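# Place toppled tray bottle cap-up in empty carton cell

## Task

Take the single bottle that lies on its side on the tray, leaving every other bottle alone, and stand it with its cap on top inside a carton cell that is currently unoccupied.

## Robot and tools

Robot: two arms, left_arm and right_arm, each ending in a five-fingered hand (left_arm has a left hand, right_arm a right hand). Base positions in the scene frame: left_arm (+0.032, +0.228, +0.011) m, right_arm (+0.035, -0.269, -0.002) m, each yawed only slightly. A post stands on the floor behind them. A loose object may occasionally get nudged by the scene itself.

Frames: the scene frame has its origin at table height halfway between the arms, +z up, +x away from the robot over the table, +y toward left_arm. Reported hand positions (metres) and quaternions (wxyz) use this frame. Motion offsets instead use the axes of each arm's current Hand target. Each hand has a hand point: 0.15 m out from the wrist face along the fingers and 0.05 m off the palm. Its +z runs along the straightened fingers, +y points out of the palm, +x crosses the palm; on the right hand +x points away from the thumb, on the left hand toward it. Straight fingers extend 0.06-0.07 m past the point and sit 0.06 m behind it (-y). A wrist bracket on the little-finger side can strike objects.

A row is 28 numbers, each in [-1, 1], always for both arms: left_arm dx, dy, dz, rx, ry, rz, then left hand thumb_turn, thumb_bend, index, middle, ring, little, force_limit, speed; then the same 14 for right_arm. The six pose numbers are an offset (not a pose) from that arm's Hand target as it stood when the action or move began, expressed in that target's own axes; 1.0 equals 0.6 m of travel or 180 degrees of turn, and rx, ry, rz form one rotation vector. Every row in an action counts from that same starting target, and sending the same offset again moves further. Six zeros means no new pose request. The six finger numbers are absolute targets: -1 open/straight, +1 closed (thumb_turn +1 puts the thumb opposite the fingers). force_limit maps -1..+1 to roughly 0..10 N at the fingertip (0..15 N for the two thumb motors). speed rises from nearly zero at -1 to full at +0.48 and above; a full stroke at full speed lasts 0.49 s. For a gentle grasp close at speed -0.94 or lower. No value means unchanged: to keep a hand as is, resend the eight numbers of its last executed row (or, before any, its hand_measured six plus hand_force_limit and hand_speed). With thumb in front, the hand wraps objects about 0.035-0.065 m thick.

Tools:
- execute_actions(actions, cameras): actions is a list of actions; each action is a list of up to 15 rows, one per 1/30 s step; a shorter list repeats its final row to fill 15. cameras is a list of names (cam_high, cam_left_wrist, cam_right_wrist, or ["all"]); images come by default only with an empty actions list.
- move(target, speed, blend, blocking, cameras): target is one 28-number row or a list of up to 15; every row's offsets count from the Hand targets at the move's start, not from the prior row. speed is the path top speed in m/s, 0.002-4.3, default 0.25 (turns at twice that in rad/s), one value or one per target. blend in metres rounds corners; 0 stops at each. blocking=false returns after about 0.5 s while motion continues. Paths last at most 10 s and do not avoid obstacles or the other arm.
- wait(seconds 0-3600, cameras): runs the scene without new commands.
- stop(cameras): brakes a running move.
- zoom_image(camera, region [x0, y0, x1, y1] in pixels, at most 504 by 504): closer look at the latest image from that camera.
- show_instructions(): shows the reference pages.
- finished_scene(scene=1): ends the scene permanently.

Results: per arm end_effector_position and end_effector_quat_wxyz, Hand target (the base for the next offsets), joint positions, velocities, torques, motor temperatures, and for each hand hand_measured, hand_stopped_by (moving, target, force, stalled, fault), hand_load_n (positive when the finger is pushed open; a lost grip shows as load near 0), hand_force_limit, hand_speed. A move adds a "move:" line with its ending (done, off_target, moving, held, fault) and limits (paced = pose clipped, held = steps withheld). Arms often rest 1-3 cm, sometimes 5 cm, below or short of the command without any contact; a further execute_actions call, or the missing distance as an offset, closes the gap. Commanded orientation is clipped to within 40 degrees of the current one per step. Cameras are 672x504; calibration is given for each.

Avoid: dropping or releasing the bottle while it moves, knocking anything off the table, fast or hard contacts, pushing into fixed objects, letting the two hands or arms touch, and excessive finger loads. Long holds or stretched poses heat motors; at 85 °C a MOTOR HOT line appears and at 100 °C the arm goes limp for 30-60 s. Any arm stop is costly.

Each tool is called after ">>>" as a command line: name --argument value for each argument, lists and objects as JSON in quotes; but a table of rows of numbers goes row by row, as --pt "numbers of a row", without its own name.

Reference images:

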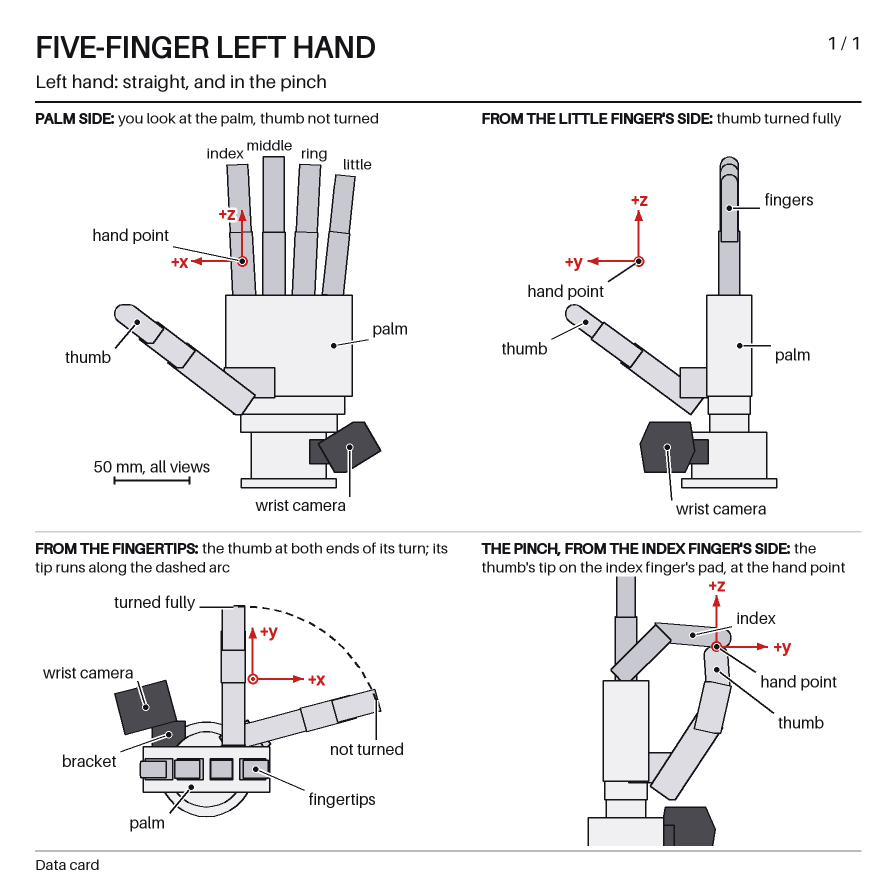

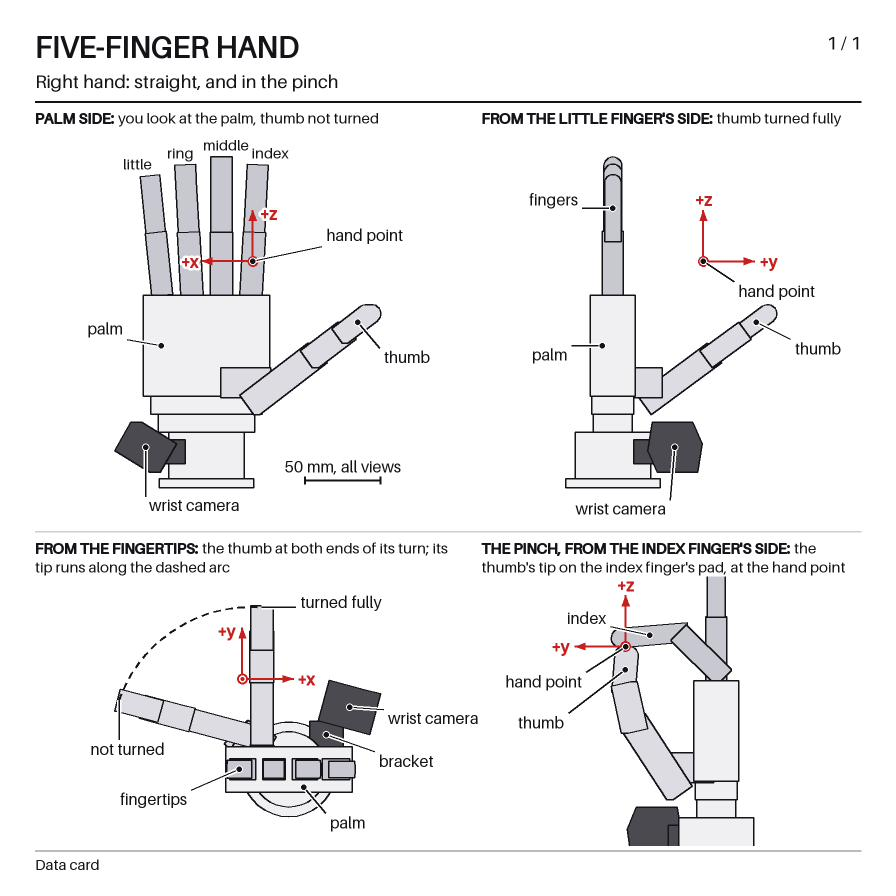

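## Session

>>> execute_actions --actions '[]'

Scene clock: 0.00 s.
left_arm: end_effector_position=(+0.6898, -0.0561, +0.1101) hand_measured=(-1.000, -1.000, -1.000, -1.000, -1.000, -1.000) hand_load_n=(+0.5, +0.0, +0.0, +0.0, +0.0, +0.0) hand_stopped_by=(target, target, target, target, target, target) hand_force_limit=0.00 hand_speed=-0.80 end_effector_quat_wxyz=(-0.051, -0.261, +0.687, -0.676) | right_arm: end_effector_position=(+0.2809, -0.1015, +0.3483) hand_measured=(-1.000, -1.000, -1.000, -1.000, -1.000, -1.000) hand_load_n=(+0.0, +0.0, +0.0, +0.0, +0.0, +0.0) hand_stopped_by=(target, target, target, target, target, target) hand_force_limit=0.00 hand_speed=-0.80 end_effector_quat_wxyz=(-0.288, +0.810, -0.511, -0.009)
Joint positions: left_arm=[-0.083 2.159 1.489 0.474 1.145 -0.259] | right_arm=[0.203 0.985 1.287 -1.431 -0.396 -0.093]
Joint velocities: within noise
Joint torques (N m): no reading
Motor temperatures (°C): left_arm=[28 35 34 32 29 32] | right_arm=[37 33 35 29 35 30]
Heat: left arm: hottest shoulder 35 °C; right arm: hottest waist 37 °C.
Hand target: left_arm +0.6975, -0.0571, +0.1262; -0.039, -0.248, +0.686, -0.683 | right_arm +0.2838, -0.1008, +0.3546; -0.294, +0.810, -0.508, -0.003

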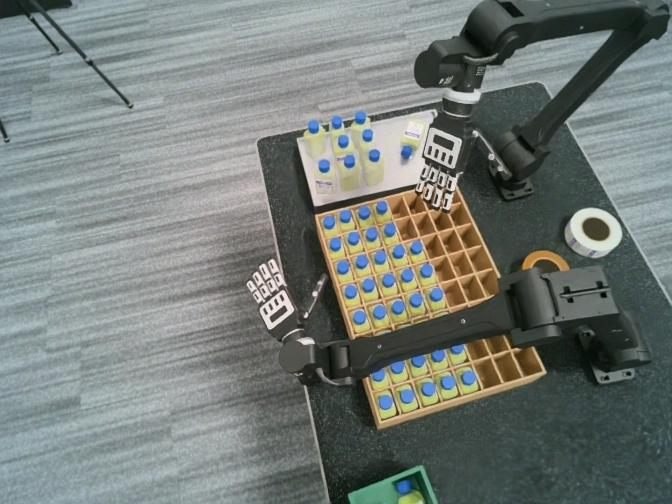

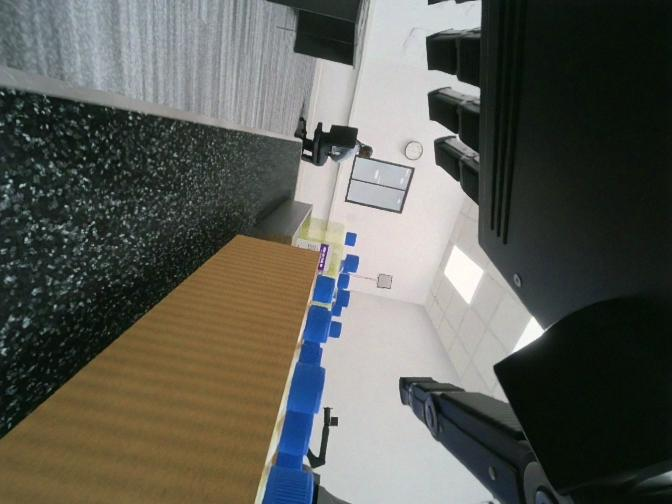

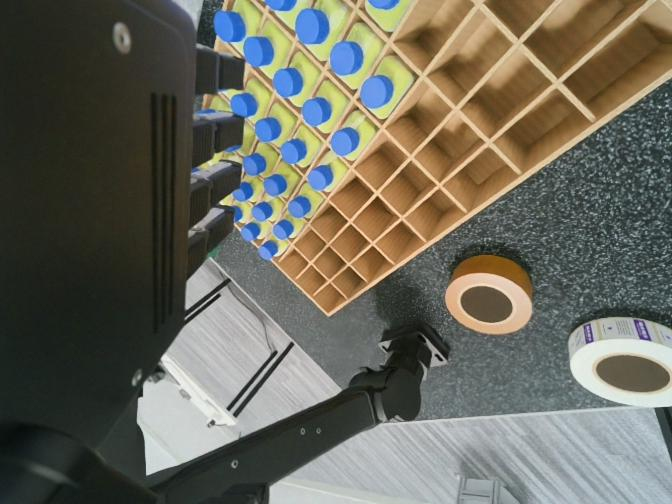

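>>> zoom_image --camera "cam_high" --region '[280, 80, 480, 230]'

>>> zoom_image --camera "cam_high" --region '[300, 180, 560, 440]'

Scaled by 2.520 from the camera's image (finer frame: 960x720).

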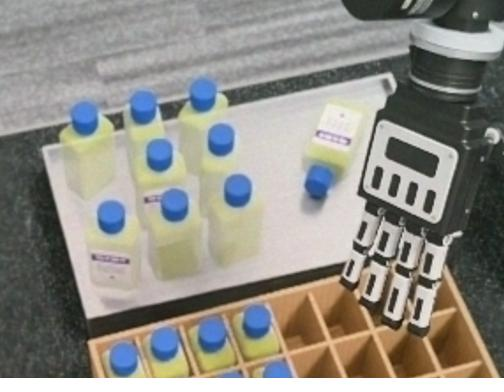

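Scaled by 1.938 from the camera's image (finer frame: 960x720).

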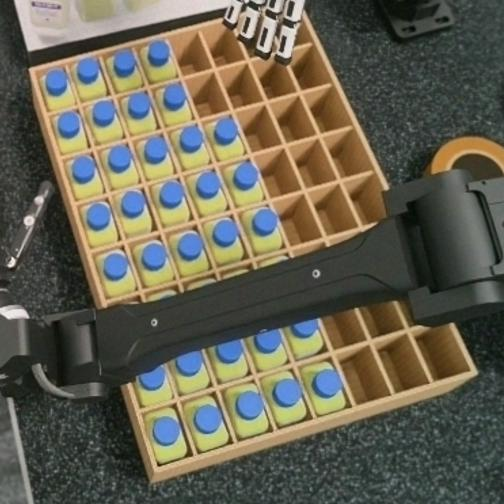

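>>> zoom_image --camera "cam_left_wrist" --region '[200, 170, 400, 320]'

Scaled by 2.520 from the camera's image (finer frame: 960x720).

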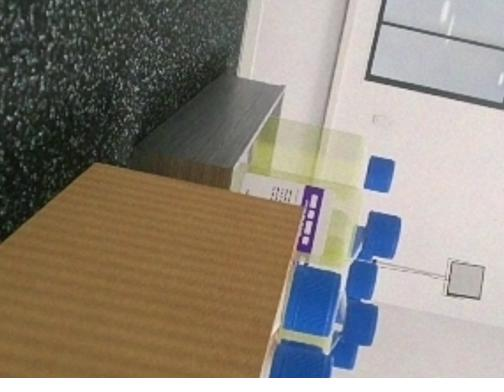

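>>> move --pt "0 0 0 0 0 0 -1 -1 -1 -1 -1 -1 0 -0.8 0.296 -0.002 -0.118 -0.0485 0.086 0.15 -1 -1 -1 -1 -1 -1 0 -0.8" --pt "0 0 0 0 0 0 -1 -1 -1 -1 -1 -1 0 -0.8 0.5218 0.2541 -0.2263 -0.097 0.1721 0.3007 -1 -1 -1 -1 -1 -1 0 -0.8" --blend '[0.05, 0]' --speed 0.25 --cameras '["all"]'

Scene clock: 75.20 s.
left_arm: end_effector_position=(+0.6898, -0.0561, +0.1101) hand_measured=(-1.000, -1.000, -1.000, -1.000, -1.000, -1.000) hand_load_n=(+0.0, +0.0, +0.0, +0.0, +0.0, +0.0) hand_stopped_by=(target, target, target, target, target, target) hand_force_limit=0.00 hand_speed=-0.80 end_effector_quat_wxyz=(-0.051, -0.261, +0.687, -0.676) | right_arm: end_effector_position=(+0.2703, -0.4704, +0.2992) hand_measured=(-1.000, -1.000, -1.000, -1.000, -1.000, -1.000) hand_load_n=(+0.0, +0.0, +0.0, +0.0, +0.0, +0.0) hand_stopped_by=(target, target, target, target, target, target) hand_force_limit=0.00 hand_speed=-0.80 end_effector_quat_wxyz=(+0.005, -0.495, +0.869, -0.015)
Joint positions: left_arm=[-0.083 2.159 1.489 0.474 1.145 -0.259] | right_arm=[-0.821 1.307 1.458 -1.69 -0.001 -0.226]
Joint torques (N m): left_arm=[-0.79 -18.08 10.06 2.14 0.08 -0.09] | right_arm=[-1.26 -7.36 7.2 -0.4 -0.08 -0.16]
Motor temperatures (°C): left_arm=[28 38 42 32 29 31] | right_arm=[37 33 42 29 35 30]
Heat: left arm: hottest elbow 42 °C; right arm: hottest elbow 42 °C.
Hand target: left_arm +0.6975, -0.0571, +0.1262; -0.039, -0.248, +0.686, -0.683 | right_arm +0.2693, -0.4702, +0.3000; -0.001, -0.499, +0.866, +0.000
Off the commanded pose: left_arm 0.018 m, 2 deg | right_arm 0.001 m, 2 deg.
joint sent to its limit (right arm) — joint 4 (wrist pitch), lower limit. The joint targets still meet the commanded pose.
move: done
cam_right_wrist: T_world_to_cam=[[-0.95528, 0.29559, -0.00831, 0.3982], [0.26778, 0.87663, 0.39978, 0.23669], [0.12546, 0.37967, -0.91658, 0.53012]] pos_world=[0.25051, -0.52646, 0.39458]

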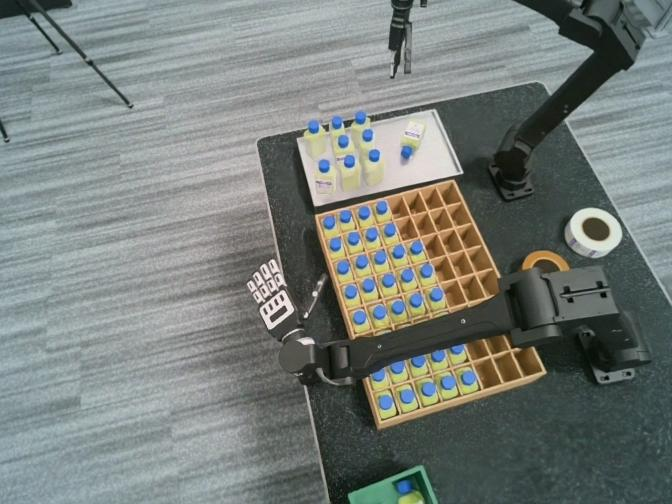

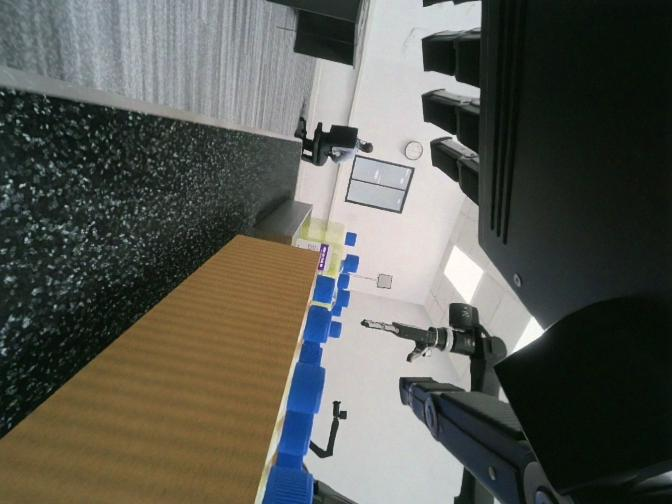

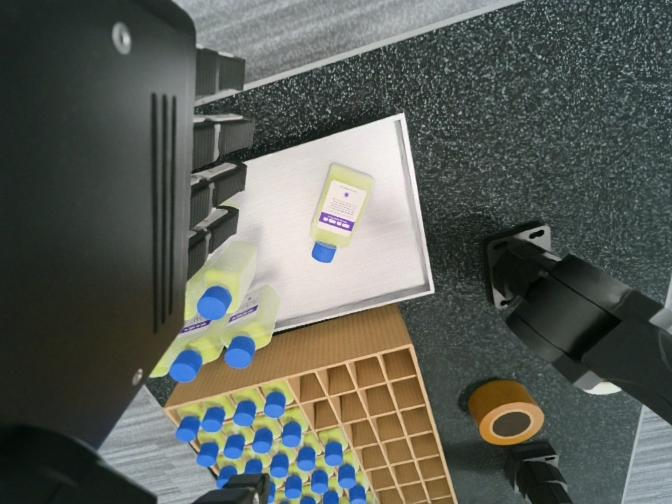

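>>> zoom_image --camera "cam_right_wrist" --region '[240, 100, 480, 280]'

>>> zoom_image --camera "cam_high" --region '[290, 90, 480, 230]'

>>> zoom_image --camera "cam_right_wrist" --region '[140, 280, 460, 504]'

Scaled by 2.100 from the camera's image (finer frame: 960x720).

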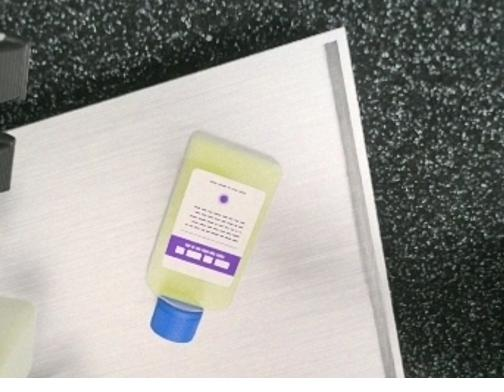

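Scaled by 2.653 from the camera's image (finer frame: 960x720).

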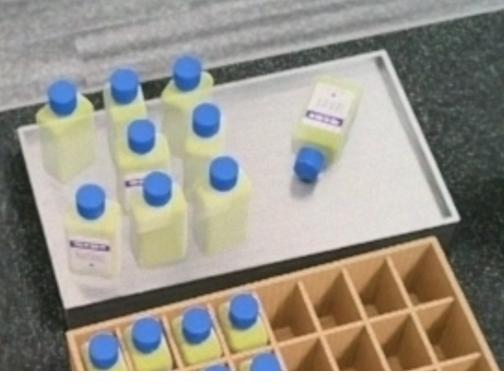

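Scaled by 1.575 from the camera's image (finer frame: 960x720).

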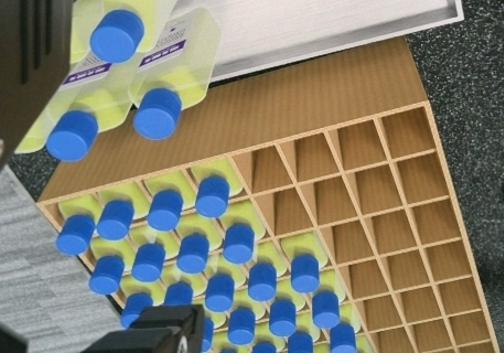

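>>> zoom_image --camera "cam_high" --region '[310, 175, 430, 265]'

>>> zoom_image --camera "cam_right_wrist" --region '[260, 320, 440, 455]'

>>> zoom_image --camera "cam_high" --region '[370, 175, 490, 265]'

Scaled by 4.200 from the camera's image (finer frame: 960x720).

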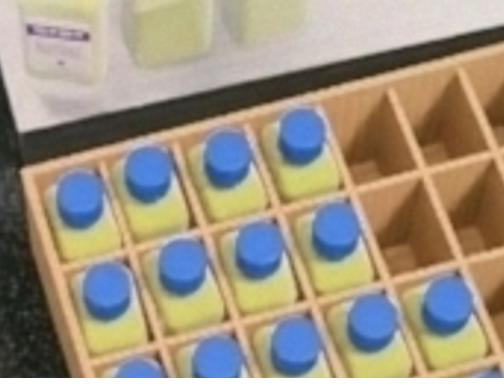

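Scaled by 2.800 from the camera's image (finer frame: 960x720).

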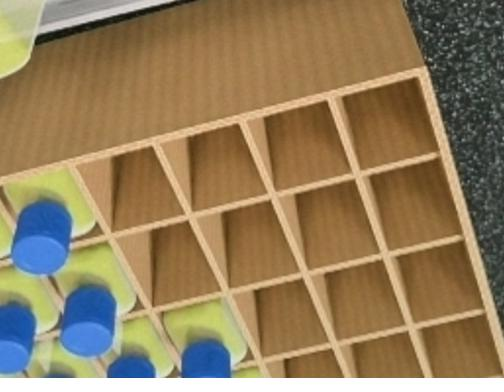

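Scaled by 4.200 from the camera's image (finer frame: 960x720).

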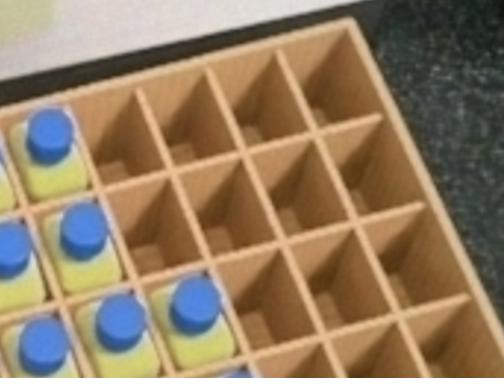

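>>> move --target '[0,0,0,0,0,0,-1,-1,-1,-1,-1,-1,0,-0.8,-0.1592,0.005,0.1833,0.2968,0.2615,-0.1246,1,-0.76,-0.14,1,1,1,0,-0.6]' --speed 0.15 --cameras '["cam_high","cam_right_wrist"]'

Scene clock: 222.90 s.
left_arm: end_effector_position=(+0.6898, -0.0561, +0.1101) hand_measured=(-1.000, -1.000, -1.000, -1.000, -1.000, -1.000) hand_load_n=(+0.0, +0.0, +0.0, -0.5, +0.0, +0.0) hand_stopped_by=(target, target, target, target, target, target) hand_force_limit=0.00 hand_speed=-0.80 end_effector_quat_wxyz=(-0.051, -0.261, +0.687, -0.676) | right_arm: end_effector_position=(+0.3127, -0.3873, +0.1875) hand_measured=(+1.000, -0.760, -0.140, +1.000, +1.000, +1.000) hand_load_n=(+0.0, +0.0, +0.0, +0.0, +0.0, +0.0) hand_stopped_by=(target, target, target, target, target, target) hand_force_limit=0.00 hand_speed=-0.60 end_effector_quat_wxyz=(-0.122, -0.558, +0.599, -0.561)
Joint positions: left_arm=[-0.083 2.159 1.489 0.474 1.145 -0.259] | right_arm=[0.108 0.779 0.567 -0.579 1.071 -0.237]
Joint torques (N m): left_arm=[-0.85 -17.96 10.11 2.13 0.11 -0.07] | right_arm=[-0.97 -1.73 6.98 2.21 0.48 -0.2]
Heat: left arm: hottest elbow 45 °C; right arm: hottest elbow 45 °C.
Hand target: left_arm +0.6975, -0.0571, +0.1262; -0.039, -0.248, +0.686, -0.683 | right_arm +0.3145, -0.3862, +0.1898; +0.115, +0.555, -0.598, +0.566
Off the commanded pose: left_arm 0.018 m, 2 deg | right_arm 0.003 m, 1 deg.
move: done
cam_right_wrist: T_world_to_cam=[[-0.87394, -0.35213, -0.33502, 0.19816], [-0.05287, 0.75407, -0.65467, 0.44769], [0.48315, -0.55442, -0.67763, -0.12765]] pos_world=[0.25853, -0.33858, 0.27297]

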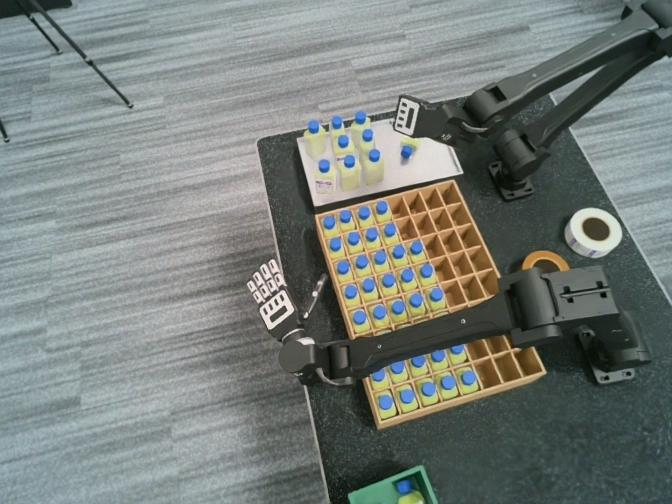

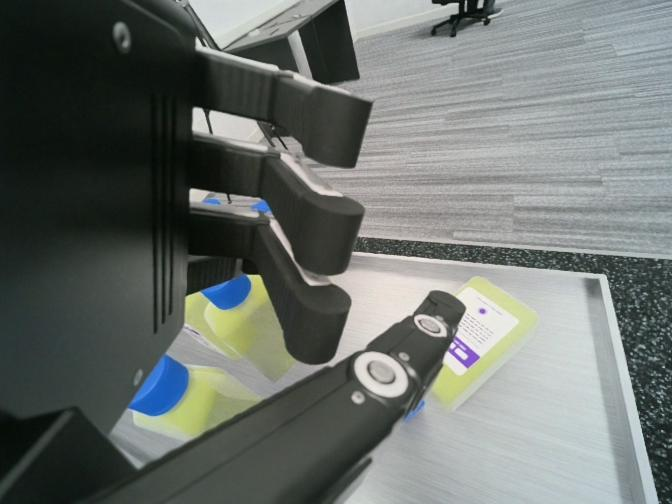

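>>> move --target '[0,0,0,0,0,0,-1,-1,-1,-1,-1,-1,0,-0.8,-0.0894,0.0643,0.0386,0,0,0,1,-0.76,-0.14,1,1,1,0,-0.6]' --speed 0.1 --cameras '["cam_high","cam_right_wrist"]'

>>> zoom_image --camera "cam_high" --region '[350, 70, 490, 190]'

>>> zoom_image --camera "cam_right_wrist" --region '[280, 220, 560, 504]'

Scene clock: 235.50 s.
left_arm: end_effector_position=(+0.6898, -0.0561, +0.1101) hand_measured=(-1.000, -1.000, -1.000, -1.000, -1.000, -1.000) hand_load_n=(+0.0, +0.0, +0.0, +0.0, +0.0, +0.0) hand_stopped_by=(target, target, target, target, target, target) hand_force_limit=0.00 hand_speed=-0.80 end_effector_quat_wxyz=(-0.051, -0.261, +0.687, -0.676) | right_arm: end_effector_position=(+0.3117, -0.3875, +0.1210) hand_measured=(+1.000, -0.760, -0.140, +1.000, +1.000, +1.000) hand_load_n=(+0.0, +0.0, +0.0, +0.0, +0.0, +0.0) hand_stopped_by=(target, target, target, target, target, target) hand_force_limit=0.00 hand_speed=-0.60 end_effector_quat_wxyz=(-0.117, -0.553, +0.601, -0.565)
Joint positions: left_arm=[-0.083 2.159 1.489 0.474 1.145 -0.259] | right_arm=[0.109 0.856 0.41 -0.329 1.072 -0.237]
Joint torques (N m): left_arm=[-0.91 -17.67 10.1 2.17 0.1 -0.07] | right_arm=[-0.97 -0.32 6.58 2.13 0.44 -0.2]
Heat: left arm: hottest elbow 45 °C; right arm: hottest elbow 45 °C.
Hand target: left_arm +0.6975, -0.0571, +0.1262; -0.039, -0.248, +0.686, -0.683 | right_arm +0.3143, -0.3861, +0.1198; +0.115, +0.555, -0.598, +0.567
Off the commanded pose: left_arm 0.018 m, 2 deg | right_arm 0.003 m, 0 deg.
move: done
cam_right_wrist: T_world_to_cam=[[-0.86844, -0.35119, -0.34998, 0.17532], [-0.04189, 0.75534, -0.65399, 0.40129], [0.49403, -0.55329, -0.67068, -0.17611]] pos_world=[0.25606, -0.33898, 0.20568]

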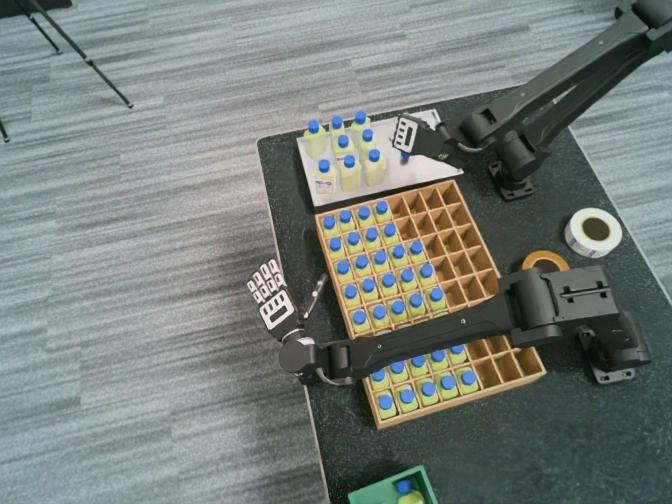

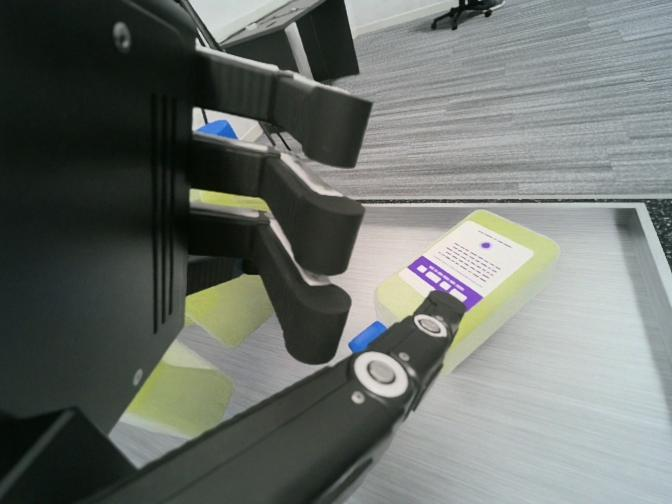

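Scaled by 3.600 from the camera's image (finer frame: 960x720).

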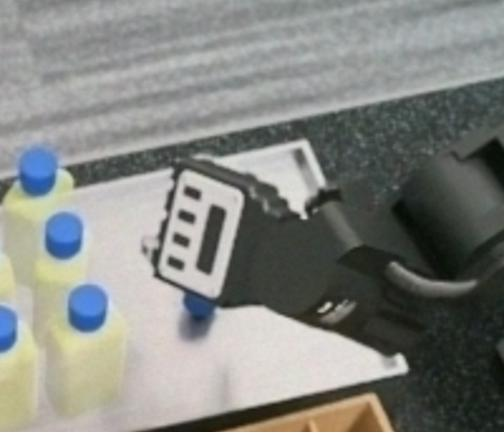

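Scaled by 1.775 from the camera's image (finer frame: 960x720).

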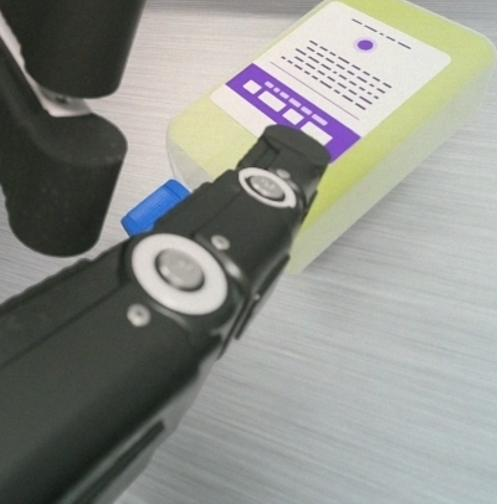

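>>> move --target '[0,0,0,0,0,0,-1,-1,-1,-1,-1,-1,0,-0.8,-0.0409,0.0294,0.0177,0,0,0,1,-0.76,-0.14,1,1,1,0,-0.6]' --speed 0.06 --cameras '["cam_high","cam_right_wrist"]'

>>> zoom_image --camera "cam_right_wrist" --region '[280, 220, 560, 504]'

>>> zoom_image --camera "cam_high" --region '[370, 90, 460, 180]'

Scene clock: 257.33 s.
left_arm: end_effector_position=(+0.6898, -0.0561, +0.1101) hand_measured=(-1.000, -1.000, -1.000, -1.000, -1.000, -1.000) hand_load_n=(-0.5, +0.0, +0.0, +0.0, +0.0, +0.0) hand_stopped_by=(target, target, target, target, target, target) hand_force_limit=0.00 hand_speed=-0.80 end_effector_quat_wxyz=(-0.051, -0.261, +0.687, -0.676) | right_arm: end_effector_position=(+0.3125, -0.3874, +0.0897) hand_measured=(+1.000, -0.760, -0.140, +1.000, +1.000, +1.000) hand_load_n=(+0.0, +0.0, +0.0, +0.0, +0.0, +0.0) hand_stopped_by=(target, target, target, target, target, target) hand_force_limit=0.00 hand_speed=-0.60 end_effector_quat_wxyz=(-0.116, -0.553, +0.601, -0.565)
Joint positions: left_arm=[-0.083 2.159 1.489 0.474 1.145 -0.259] | right_arm=[0.109 0.934 0.35 -0.189 1.072 -0.237]
Joint torques (N m): left_arm=[-0.67 -18.26 10.11 2.06 0.11 -0.08] | right_arm=[-1.03 -0.62 6 2.29 0.43 -0.2]
Heat: left arm: hottest elbow 45 °C; right arm: hottest elbow 44 °C.
Hand target: left_arm +0.6975, -0.0571, +0.1262; -0.039, -0.248, +0.686, -0.683 | right_arm +0.3144, -0.3861, +0.0878; +0.115, +0.555, -0.598, +0.567
Off the commanded pose: left_arm 0.018 m, 2 deg | right_arm 0.003 m, 1 deg.
move: done
cam_right_wrist: T_world_to_cam=[[-0.86766, -0.35109, -0.352, 0.16516], [-0.04046, 0.75554, -0.65386, 0.38038], [0.49551, -0.55308, -0.66975, -0.19793]] pos_world=[0.25677, -0.33888, 0.17429]

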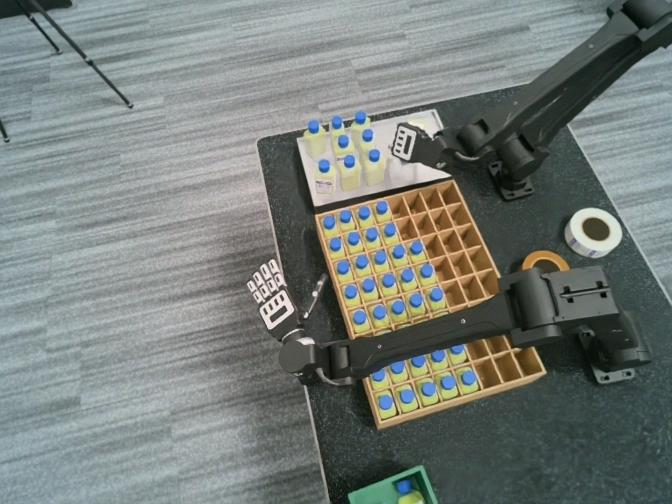

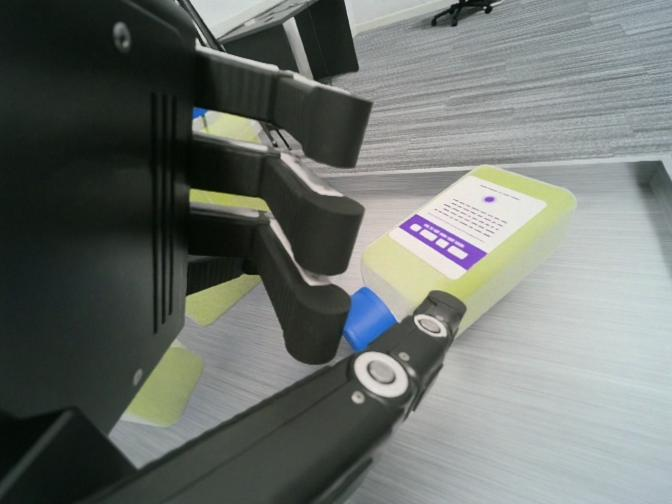

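Scaled by 1.775 from the camera's image (finer frame: 960x720).

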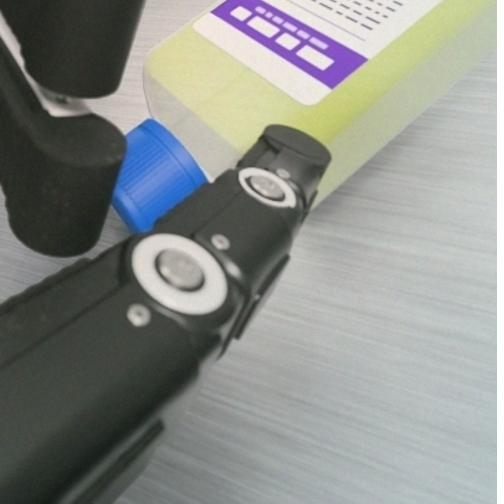

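Scaled by 5.600 from the camera's image (finer frame: 960x720).

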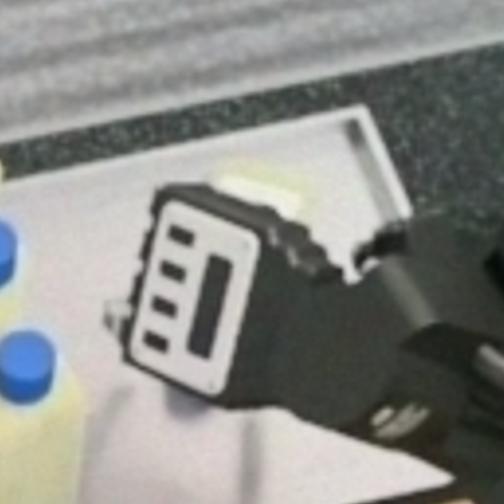

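>>> move --target '[0,0,0,0,0,0,-1,-1,-1,-1,-1,-1,0,-0.8,-0.0238,0.011,0.0053,0,0,0,1,-0.76,-0.14,1,1,1,0,-0.6]' --speed 0.05 --cameras '["cam_high","cam_right_wrist"]'

>>> zoom_image --camera "cam_right_wrist" --region '[280, 180, 560, 464]'

Scene clock: 270.47 s.
left_arm: end_effector_position=(+0.6898, -0.0561, +0.1101) hand_measured=(-1.000, -1.000, -1.000, -1.000, -1.000, -1.000) hand_load_n=(-0.5, +0.0, +0.0, +0.0, +0.0, +0.0) hand_stopped_by=(target, target, target, target, target, target) hand_force_limit=0.00 hand_speed=-0.80 end_effector_quat_wxyz=(-0.051, -0.261, +0.687, -0.676) | right_arm: end_effector_position=(+0.3132, -0.3852, +0.0744) hand_measured=(+1.000, -0.760, -0.140, +1.000, +1.000, +1.000) hand_load_n=(+0.0, +0.0, +0.0, +0.0, +0.0, +0.0) hand_stopped_by=(target, target, target, target, target, target) hand_force_limit=0.00 hand_speed=-0.60 end_effector_quat_wxyz=(-0.121, -0.558, +0.597, -0.564)
Joint positions: left_arm=[-0.083 2.159 1.489 0.474 1.145 -0.259] | right_arm=[0.12 0.992 0.331 -0.129 1.08 -0.235]
Joint torques (N m): left_arm=[-0.91 -18.14 10.07 2.1 0.11 -0.08] | right_arm=[-0.85 -0.97 5.67 2.18 0.49 -0.05]
Heat: left arm: hottest elbow 45 °C; right arm: hottest elbow 43 °C.
Hand target: left_arm +0.6975, -0.0571, +0.1262; -0.039, -0.248, +0.686, -0.683 | right_arm +0.3158, -0.3828, +0.0722; +0.115, +0.555, -0.598, +0.567
Off the commanded pose: left_arm 0.018 m, 2 deg | right_arm 0.004 m, 1 deg.
move: done
cam_right_wrist: T_world_to_cam=[[-0.87086, -0.35768, -0.33715, 0.15852], [-0.05316, 0.75043, -0.6588, 0.37111], [0.48865, -0.5558, -0.67253, -0.20601]] pos_world=[0.25845, -0.33629, 0.15939]

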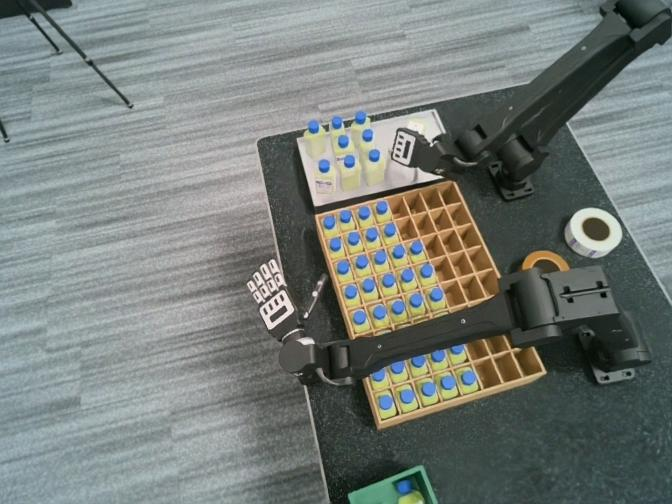

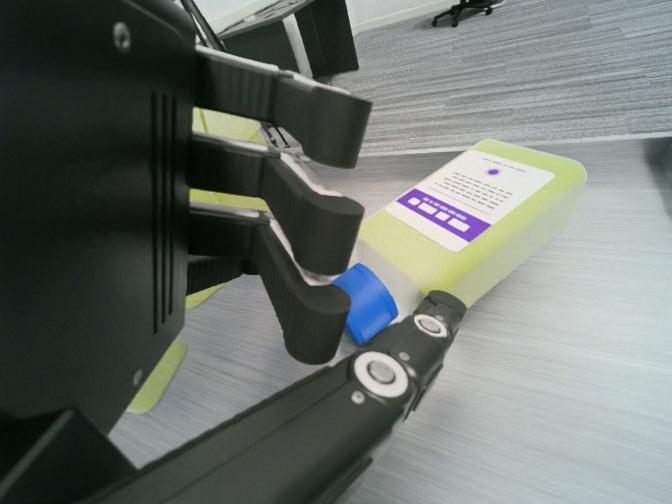

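Scaled by 1.775 from the camera's image (finer frame: 960x720).

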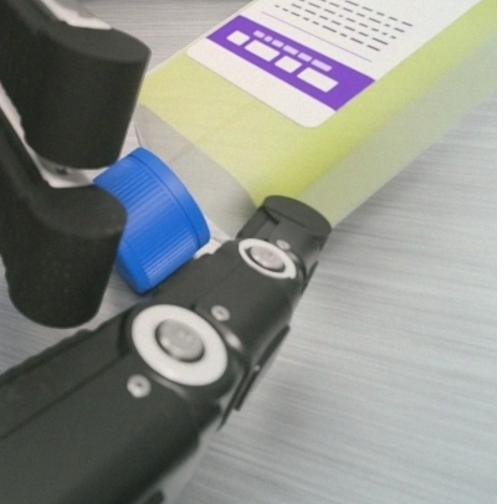

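>>> move --target '[0,0,0,0,0,0,-1,-1,-1,-1,-1,-1,0,-0.8,-0.0138,0.006,0.0037,0,0,0,1,-0.76,-0.14,1,1,1,0,-0.6]' --speed 0.03 --cameras '["cam_high","cam_right_wrist"]'

>>> zoom_image --camera "cam_right_wrist" --region '[280, 180, 560, 464]'

Scene clock: 282.30 s.
left_arm: end_effector_position=(+0.6898, -0.0561, +0.1101) hand_measured=(-1.000, -1.000, -1.000, -1.000, -1.000, -1.000) hand_load_n=(+0.0, +0.0, +0.0, +0.0, +0.0, +0.0) hand_stopped_by=(target, target, target, target, target, target) hand_force_limit=0.00 hand_speed=-0.80 end_effector_quat_wxyz=(-0.051, -0.261, +0.687, -0.676) | right_arm: end_effector_position=(+0.3147, -0.3835, +0.0656) hand_measured=(+1.000, -0.760, -0.140, +1.000, +1.000, +1.000) hand_load_n=(+0.0, +0.0, +0.0, +0.0, +0.0, +0.0) hand_stopped_by=(target, target, target, target, target, target) hand_force_limit=0.00 hand_speed=-0.60 end_effector_quat_wxyz=(-0.121, -0.557, +0.597, -0.564)
Joint positions: left_arm=[-0.083 2.159 1.489 0.474 1.145 -0.259] | right_arm=[0.126 1.029 0.322 -0.09 1.085 -0.226]
Joint torques (N m): left_arm=[-1.14 -18.2 10.11 2.1 0.1 -0.07] | right_arm=[-0.85 -1.2 5.42 2.26 0.5 -0.05]
Heat: left arm: hottest elbow 45 °C; right arm: hottest elbow 43 °C.
Hand target: left_arm +0.6975, -0.0571, +0.1262; -0.039, -0.248, +0.686, -0.683 | right_arm +0.3170, -0.3811, +0.0630; +0.115, +0.555, -0.598, +0.566
Off the commanded pose: left_arm 0.018 m, 2 deg | right_arm 0.004 m, 1 deg.
move: done
cam_right_wrist: T_world_to_cam=[[-0.87061, -0.3575, -0.33798, 0.15751], [-0.05258, 0.75066, -0.65859, 0.364], [0.48915, -0.55561, -0.67233, -0.21176]] pos_world=[0.25985, -0.33459, 0.15059]

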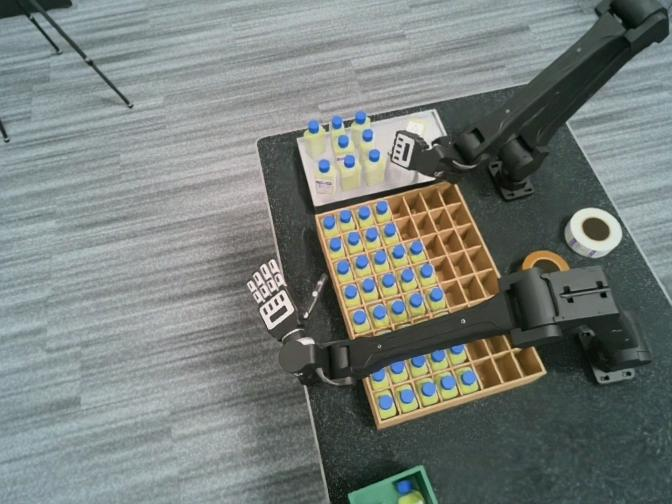

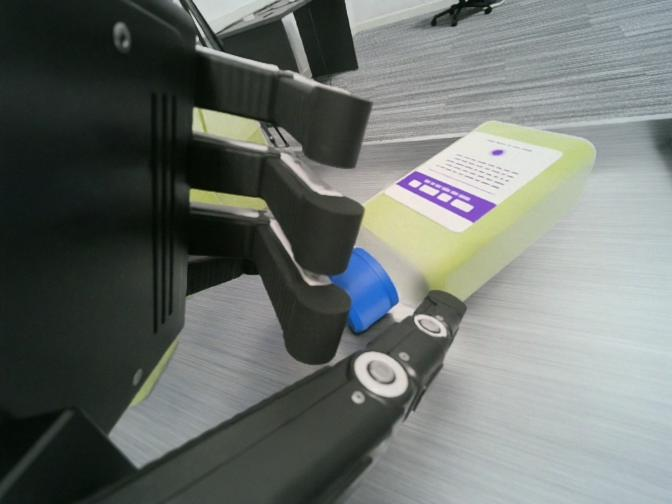

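Scaled by 1.775 from the camera's image (finer frame: 960x720).

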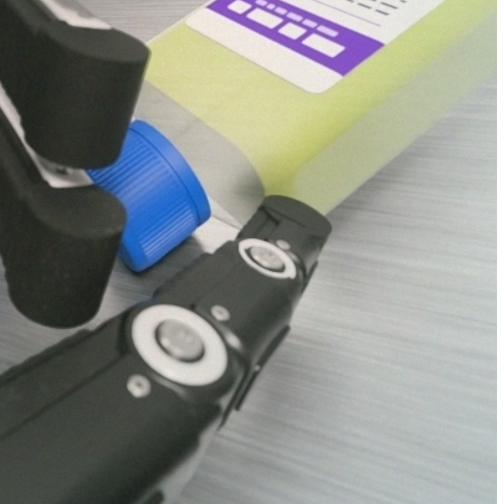

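>>> move --target '[0,0,0,0,0,0,-1,-1,-1,-1,-1,-1,0,-0.8,-0.0058,0.0028,0.0018,0,0,0,1,-0.76,-0.14,1,1,1,0,-0.6]' --speed 0.03 --cameras '["cam_right_wrist"]'

>>> zoom_image --camera "cam_right_wrist" --region '[280, 180, 560, 464]'

Scene clock: 286.07 s.
left_arm: end_effector_position=(+0.6898, -0.0561, +0.1101) hand_measured=(-1.000, -1.000, -1.000, -1.000, -1.000, -1.000) hand_load_n=(-0.5, +0.0, +0.0, +0.0, +0.0, +0.0) hand_stopped_by=(target, target, target, target, target, target) hand_force_limit=0.00 hand_speed=-0.80 end_effector_quat_wxyz=(-0.051, -0.261, +0.687, -0.676) | right_arm: end_effector_position=(+0.3153, -0.3830, +0.0619) hand_measured=(+1.000, -0.760, -0.140, +1.000, +1.000, +1.000) hand_load_n=(+0.0, +0.0, +0.0, +0.0, +0.0, +0.0) hand_stopped_by=(target, target, target, target, target, target) hand_force_limit=0.00 hand_speed=-0.60 end_effector_quat_wxyz=(-0.120, -0.557, +0.597, -0.564)
Joint positions: left_arm=[-0.083 2.159 1.489 0.474 1.145 -0.259] | right_arm=[0.128 1.045 0.318 -0.072 1.086 -0.223]
Joint torques (N m): left_arm=[-0.79 -17.9 10.13 2.04 0.1 -0.09] | right_arm=[-0.85 -1.2 5.31 2.32 0.5 -0.05]
Heat: left arm: hottest elbow 45 °C; right arm: hottest elbow 42 °C.
Hand target: left_arm +0.6975, -0.0571, +0.1262; -0.039, -0.248, +0.686, -0.683 | right_arm +0.3173, -0.3806, +0.0591; +0.115, +0.555, -0.598, +0.566
Off the commanded pose: left_arm 0.018 m, 2 deg | right_arm 0.004 m, 1 deg.
move: done
cam_right_wrist: T_world_to_cam=[[-0.87042, -0.35736, -0.33862, 0.15693], [-0.05201, 0.75073, -0.65856, 0.36102], [0.48956, -0.55561, -0.67203, -0.21443]] pos_world=[0.26035, -0.33409, 0.14679]

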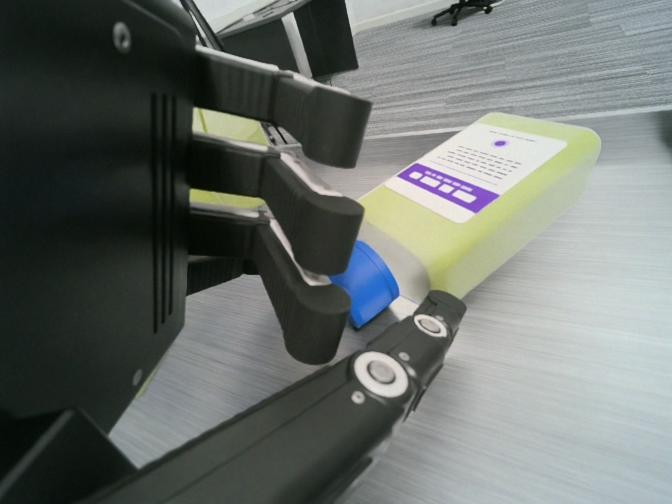

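Scaled by 1.775 from the camera's image (finer frame: 960x720).

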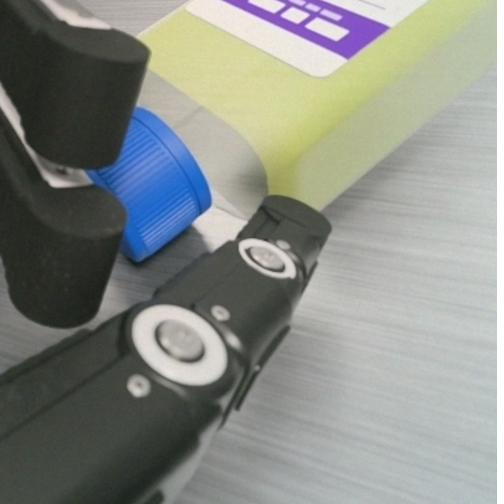

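>>> execute_actions --actions '[[[0,0,0,0,0,0,-1,-1,-1,-1,-1,-1,0,-0.8,0,0,0,0,0,0,1,-0.5,0.0,1,1,1,-0.4,-0.92]],[[0,0,0,0,0,0,-1,-1,-1,-1,-1,-1,0,-0.8,0,0,0,0,0,0,1,-0.5,0.0,1,1,1,-0.4,-0.92]],[[0,0,0,0,0,0,-1,-1,-1,-1,-1,-1,0,-0.8,0,0,0,0,0,0,1,-0.5,0.0,1,1,1,-0.4,-0.92]]]' --cameras '["cam_right_wrist"]'

>>> zoom_image --camera "cam_right_wrist" --region '[280, 180, 560, 464]'

Scene clock: 294.60 s.
left_arm: end_effector_position=(+0.6898, -0.0561, +0.1101) hand_measured=(-1.000, -1.000, -1.000, -1.000, -1.000, -1.000) hand_load_n=(-0.5, +0.0, +0.0, +0.0, +0.0, +0.0) hand_stopped_by=(target, target, target, target, target, target) hand_force_limit=0.00 hand_speed=-0.80 end_effector_quat_wxyz=(-0.051, -0.261, +0.687, -0.676) | right_arm: end_effector_position=(+0.3154, -0.3830, +0.0619) hand_measured=(+1.000, -0.502, +0.000, +1.000, +1.000, +1.000) hand_load_n=(+0.5, +2.5, +0.0, +0.0, +0.0, +0.0) hand_stopped_by=(target, target, target, target, target, target) hand_force_limit=-0.40 hand_speed=-0.92 end_effector_quat_wxyz=(-0.120, -0.557, +0.597, -0.564)
Joint positions: left_arm=[-0.083 2.159 1.489 0.474 1.145 -0.259] | right_arm=[0.128 1.045 0.318 -0.071 1.086 -0.222]
Joint torques (N m): left_arm=[-1.08 -18.08 10.06 2.09 0.1 -0.07] | right_arm=[-0.79 -1.2 5.3 2.19 0.5 -0.05]
Heat: left arm: hottest elbow 45 °C; right arm: hottest elbow 42 °C.
Hand target: left_arm +0.6975, -0.0571, +0.1262; -0.039, -0.248, +0.686, -0.683 | right_arm +0.3174, -0.3806, +0.0591; +0.115, +0.555, -0.598, +0.567
Off the commanded pose: left_arm 0.018 m, 2 deg | right_arm 0.004 m, 1 deg.
Step readings (end_effector_position of left_arm | right_arm):
0: (+0.6898, -0.0561, +0.1101) | (+0.3154, -0.3830, +0.0619)
1: (+0.6898, -0.0561, +0.1101) | (+0.3154, -0.3830, +0.0619)
2: (+0.6898, -0.0561, +0.1101) | (+0.3154, -0.3830, +0.0619)
4: (+0.6898, -0.0561, +0.1101) | (+0.3154, -0.3830, +0.0619)
8: (+0.6898, -0.0561, +0.1101) | (+0.3154, -0.3830, +0.0619)
15: (+0.6898, -0.0561, +0.1101) | (+0.3154, -0.3830, +0.0619)
16: (+0.6898, -0.0561, +0.1101) | (+0.3154, -0.3830, +0.0619)
17: (+0.6898, -0.0561, +0.1101) | (+0.3154, -0.3830, +0.0619)
19: (+0.6898, -0.0561, +0.1101) | (+0.3154, -0.3830, +0.0619)
23: (+0.6898, -0.0561, +0.1101) | (+0.3154, -0.3830, +0.0619)
30: (+0.6898, -0.0561, +0.1101) | (+0.3154, -0.3830, +0.0619)
31: (+0.6898, -0.0561, +0.1101) | (+0.3154, -0.3830, +0.0619)
32: (+0.6898, -0.0561, +0.1101) | (+0.3154, -0.3830, +0.0619)
34: (+0.6898, -0.0561, +0.1101) | (+0.3154, -0.3830, +0.0619)
38: (+0.6898, -0.0561, +0.1101) | (+0.3154, -0.3830, +0.0619)
45: (+0.6898, -0.0561, +0.1101) | (+0.3154, -0.3830, +0.0619)
cam_right_wrist: T_world_to_cam=[[-0.87023, -0.35711, -0.33936, 0.15716], [-0.0514, 0.75092, -0.65839, 0.3609], [0.48995, -0.55551, -0.67183, -0.21458]] pos_world=[0.26045, -0.33409, 0.14679]

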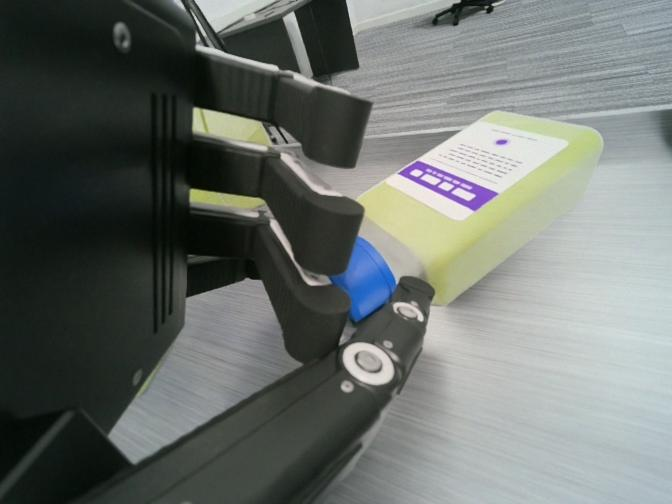

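Scaled by 1.775 from the camera's image (finer frame: 960x720).

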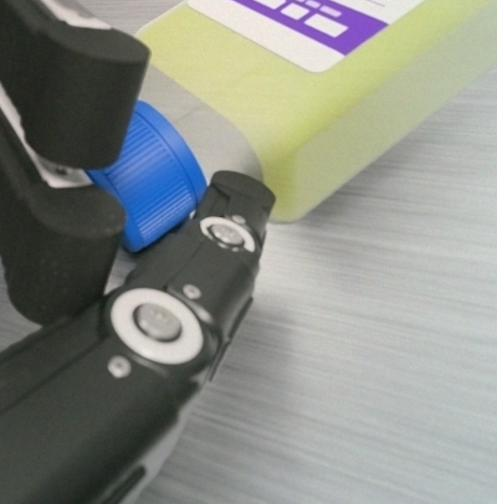

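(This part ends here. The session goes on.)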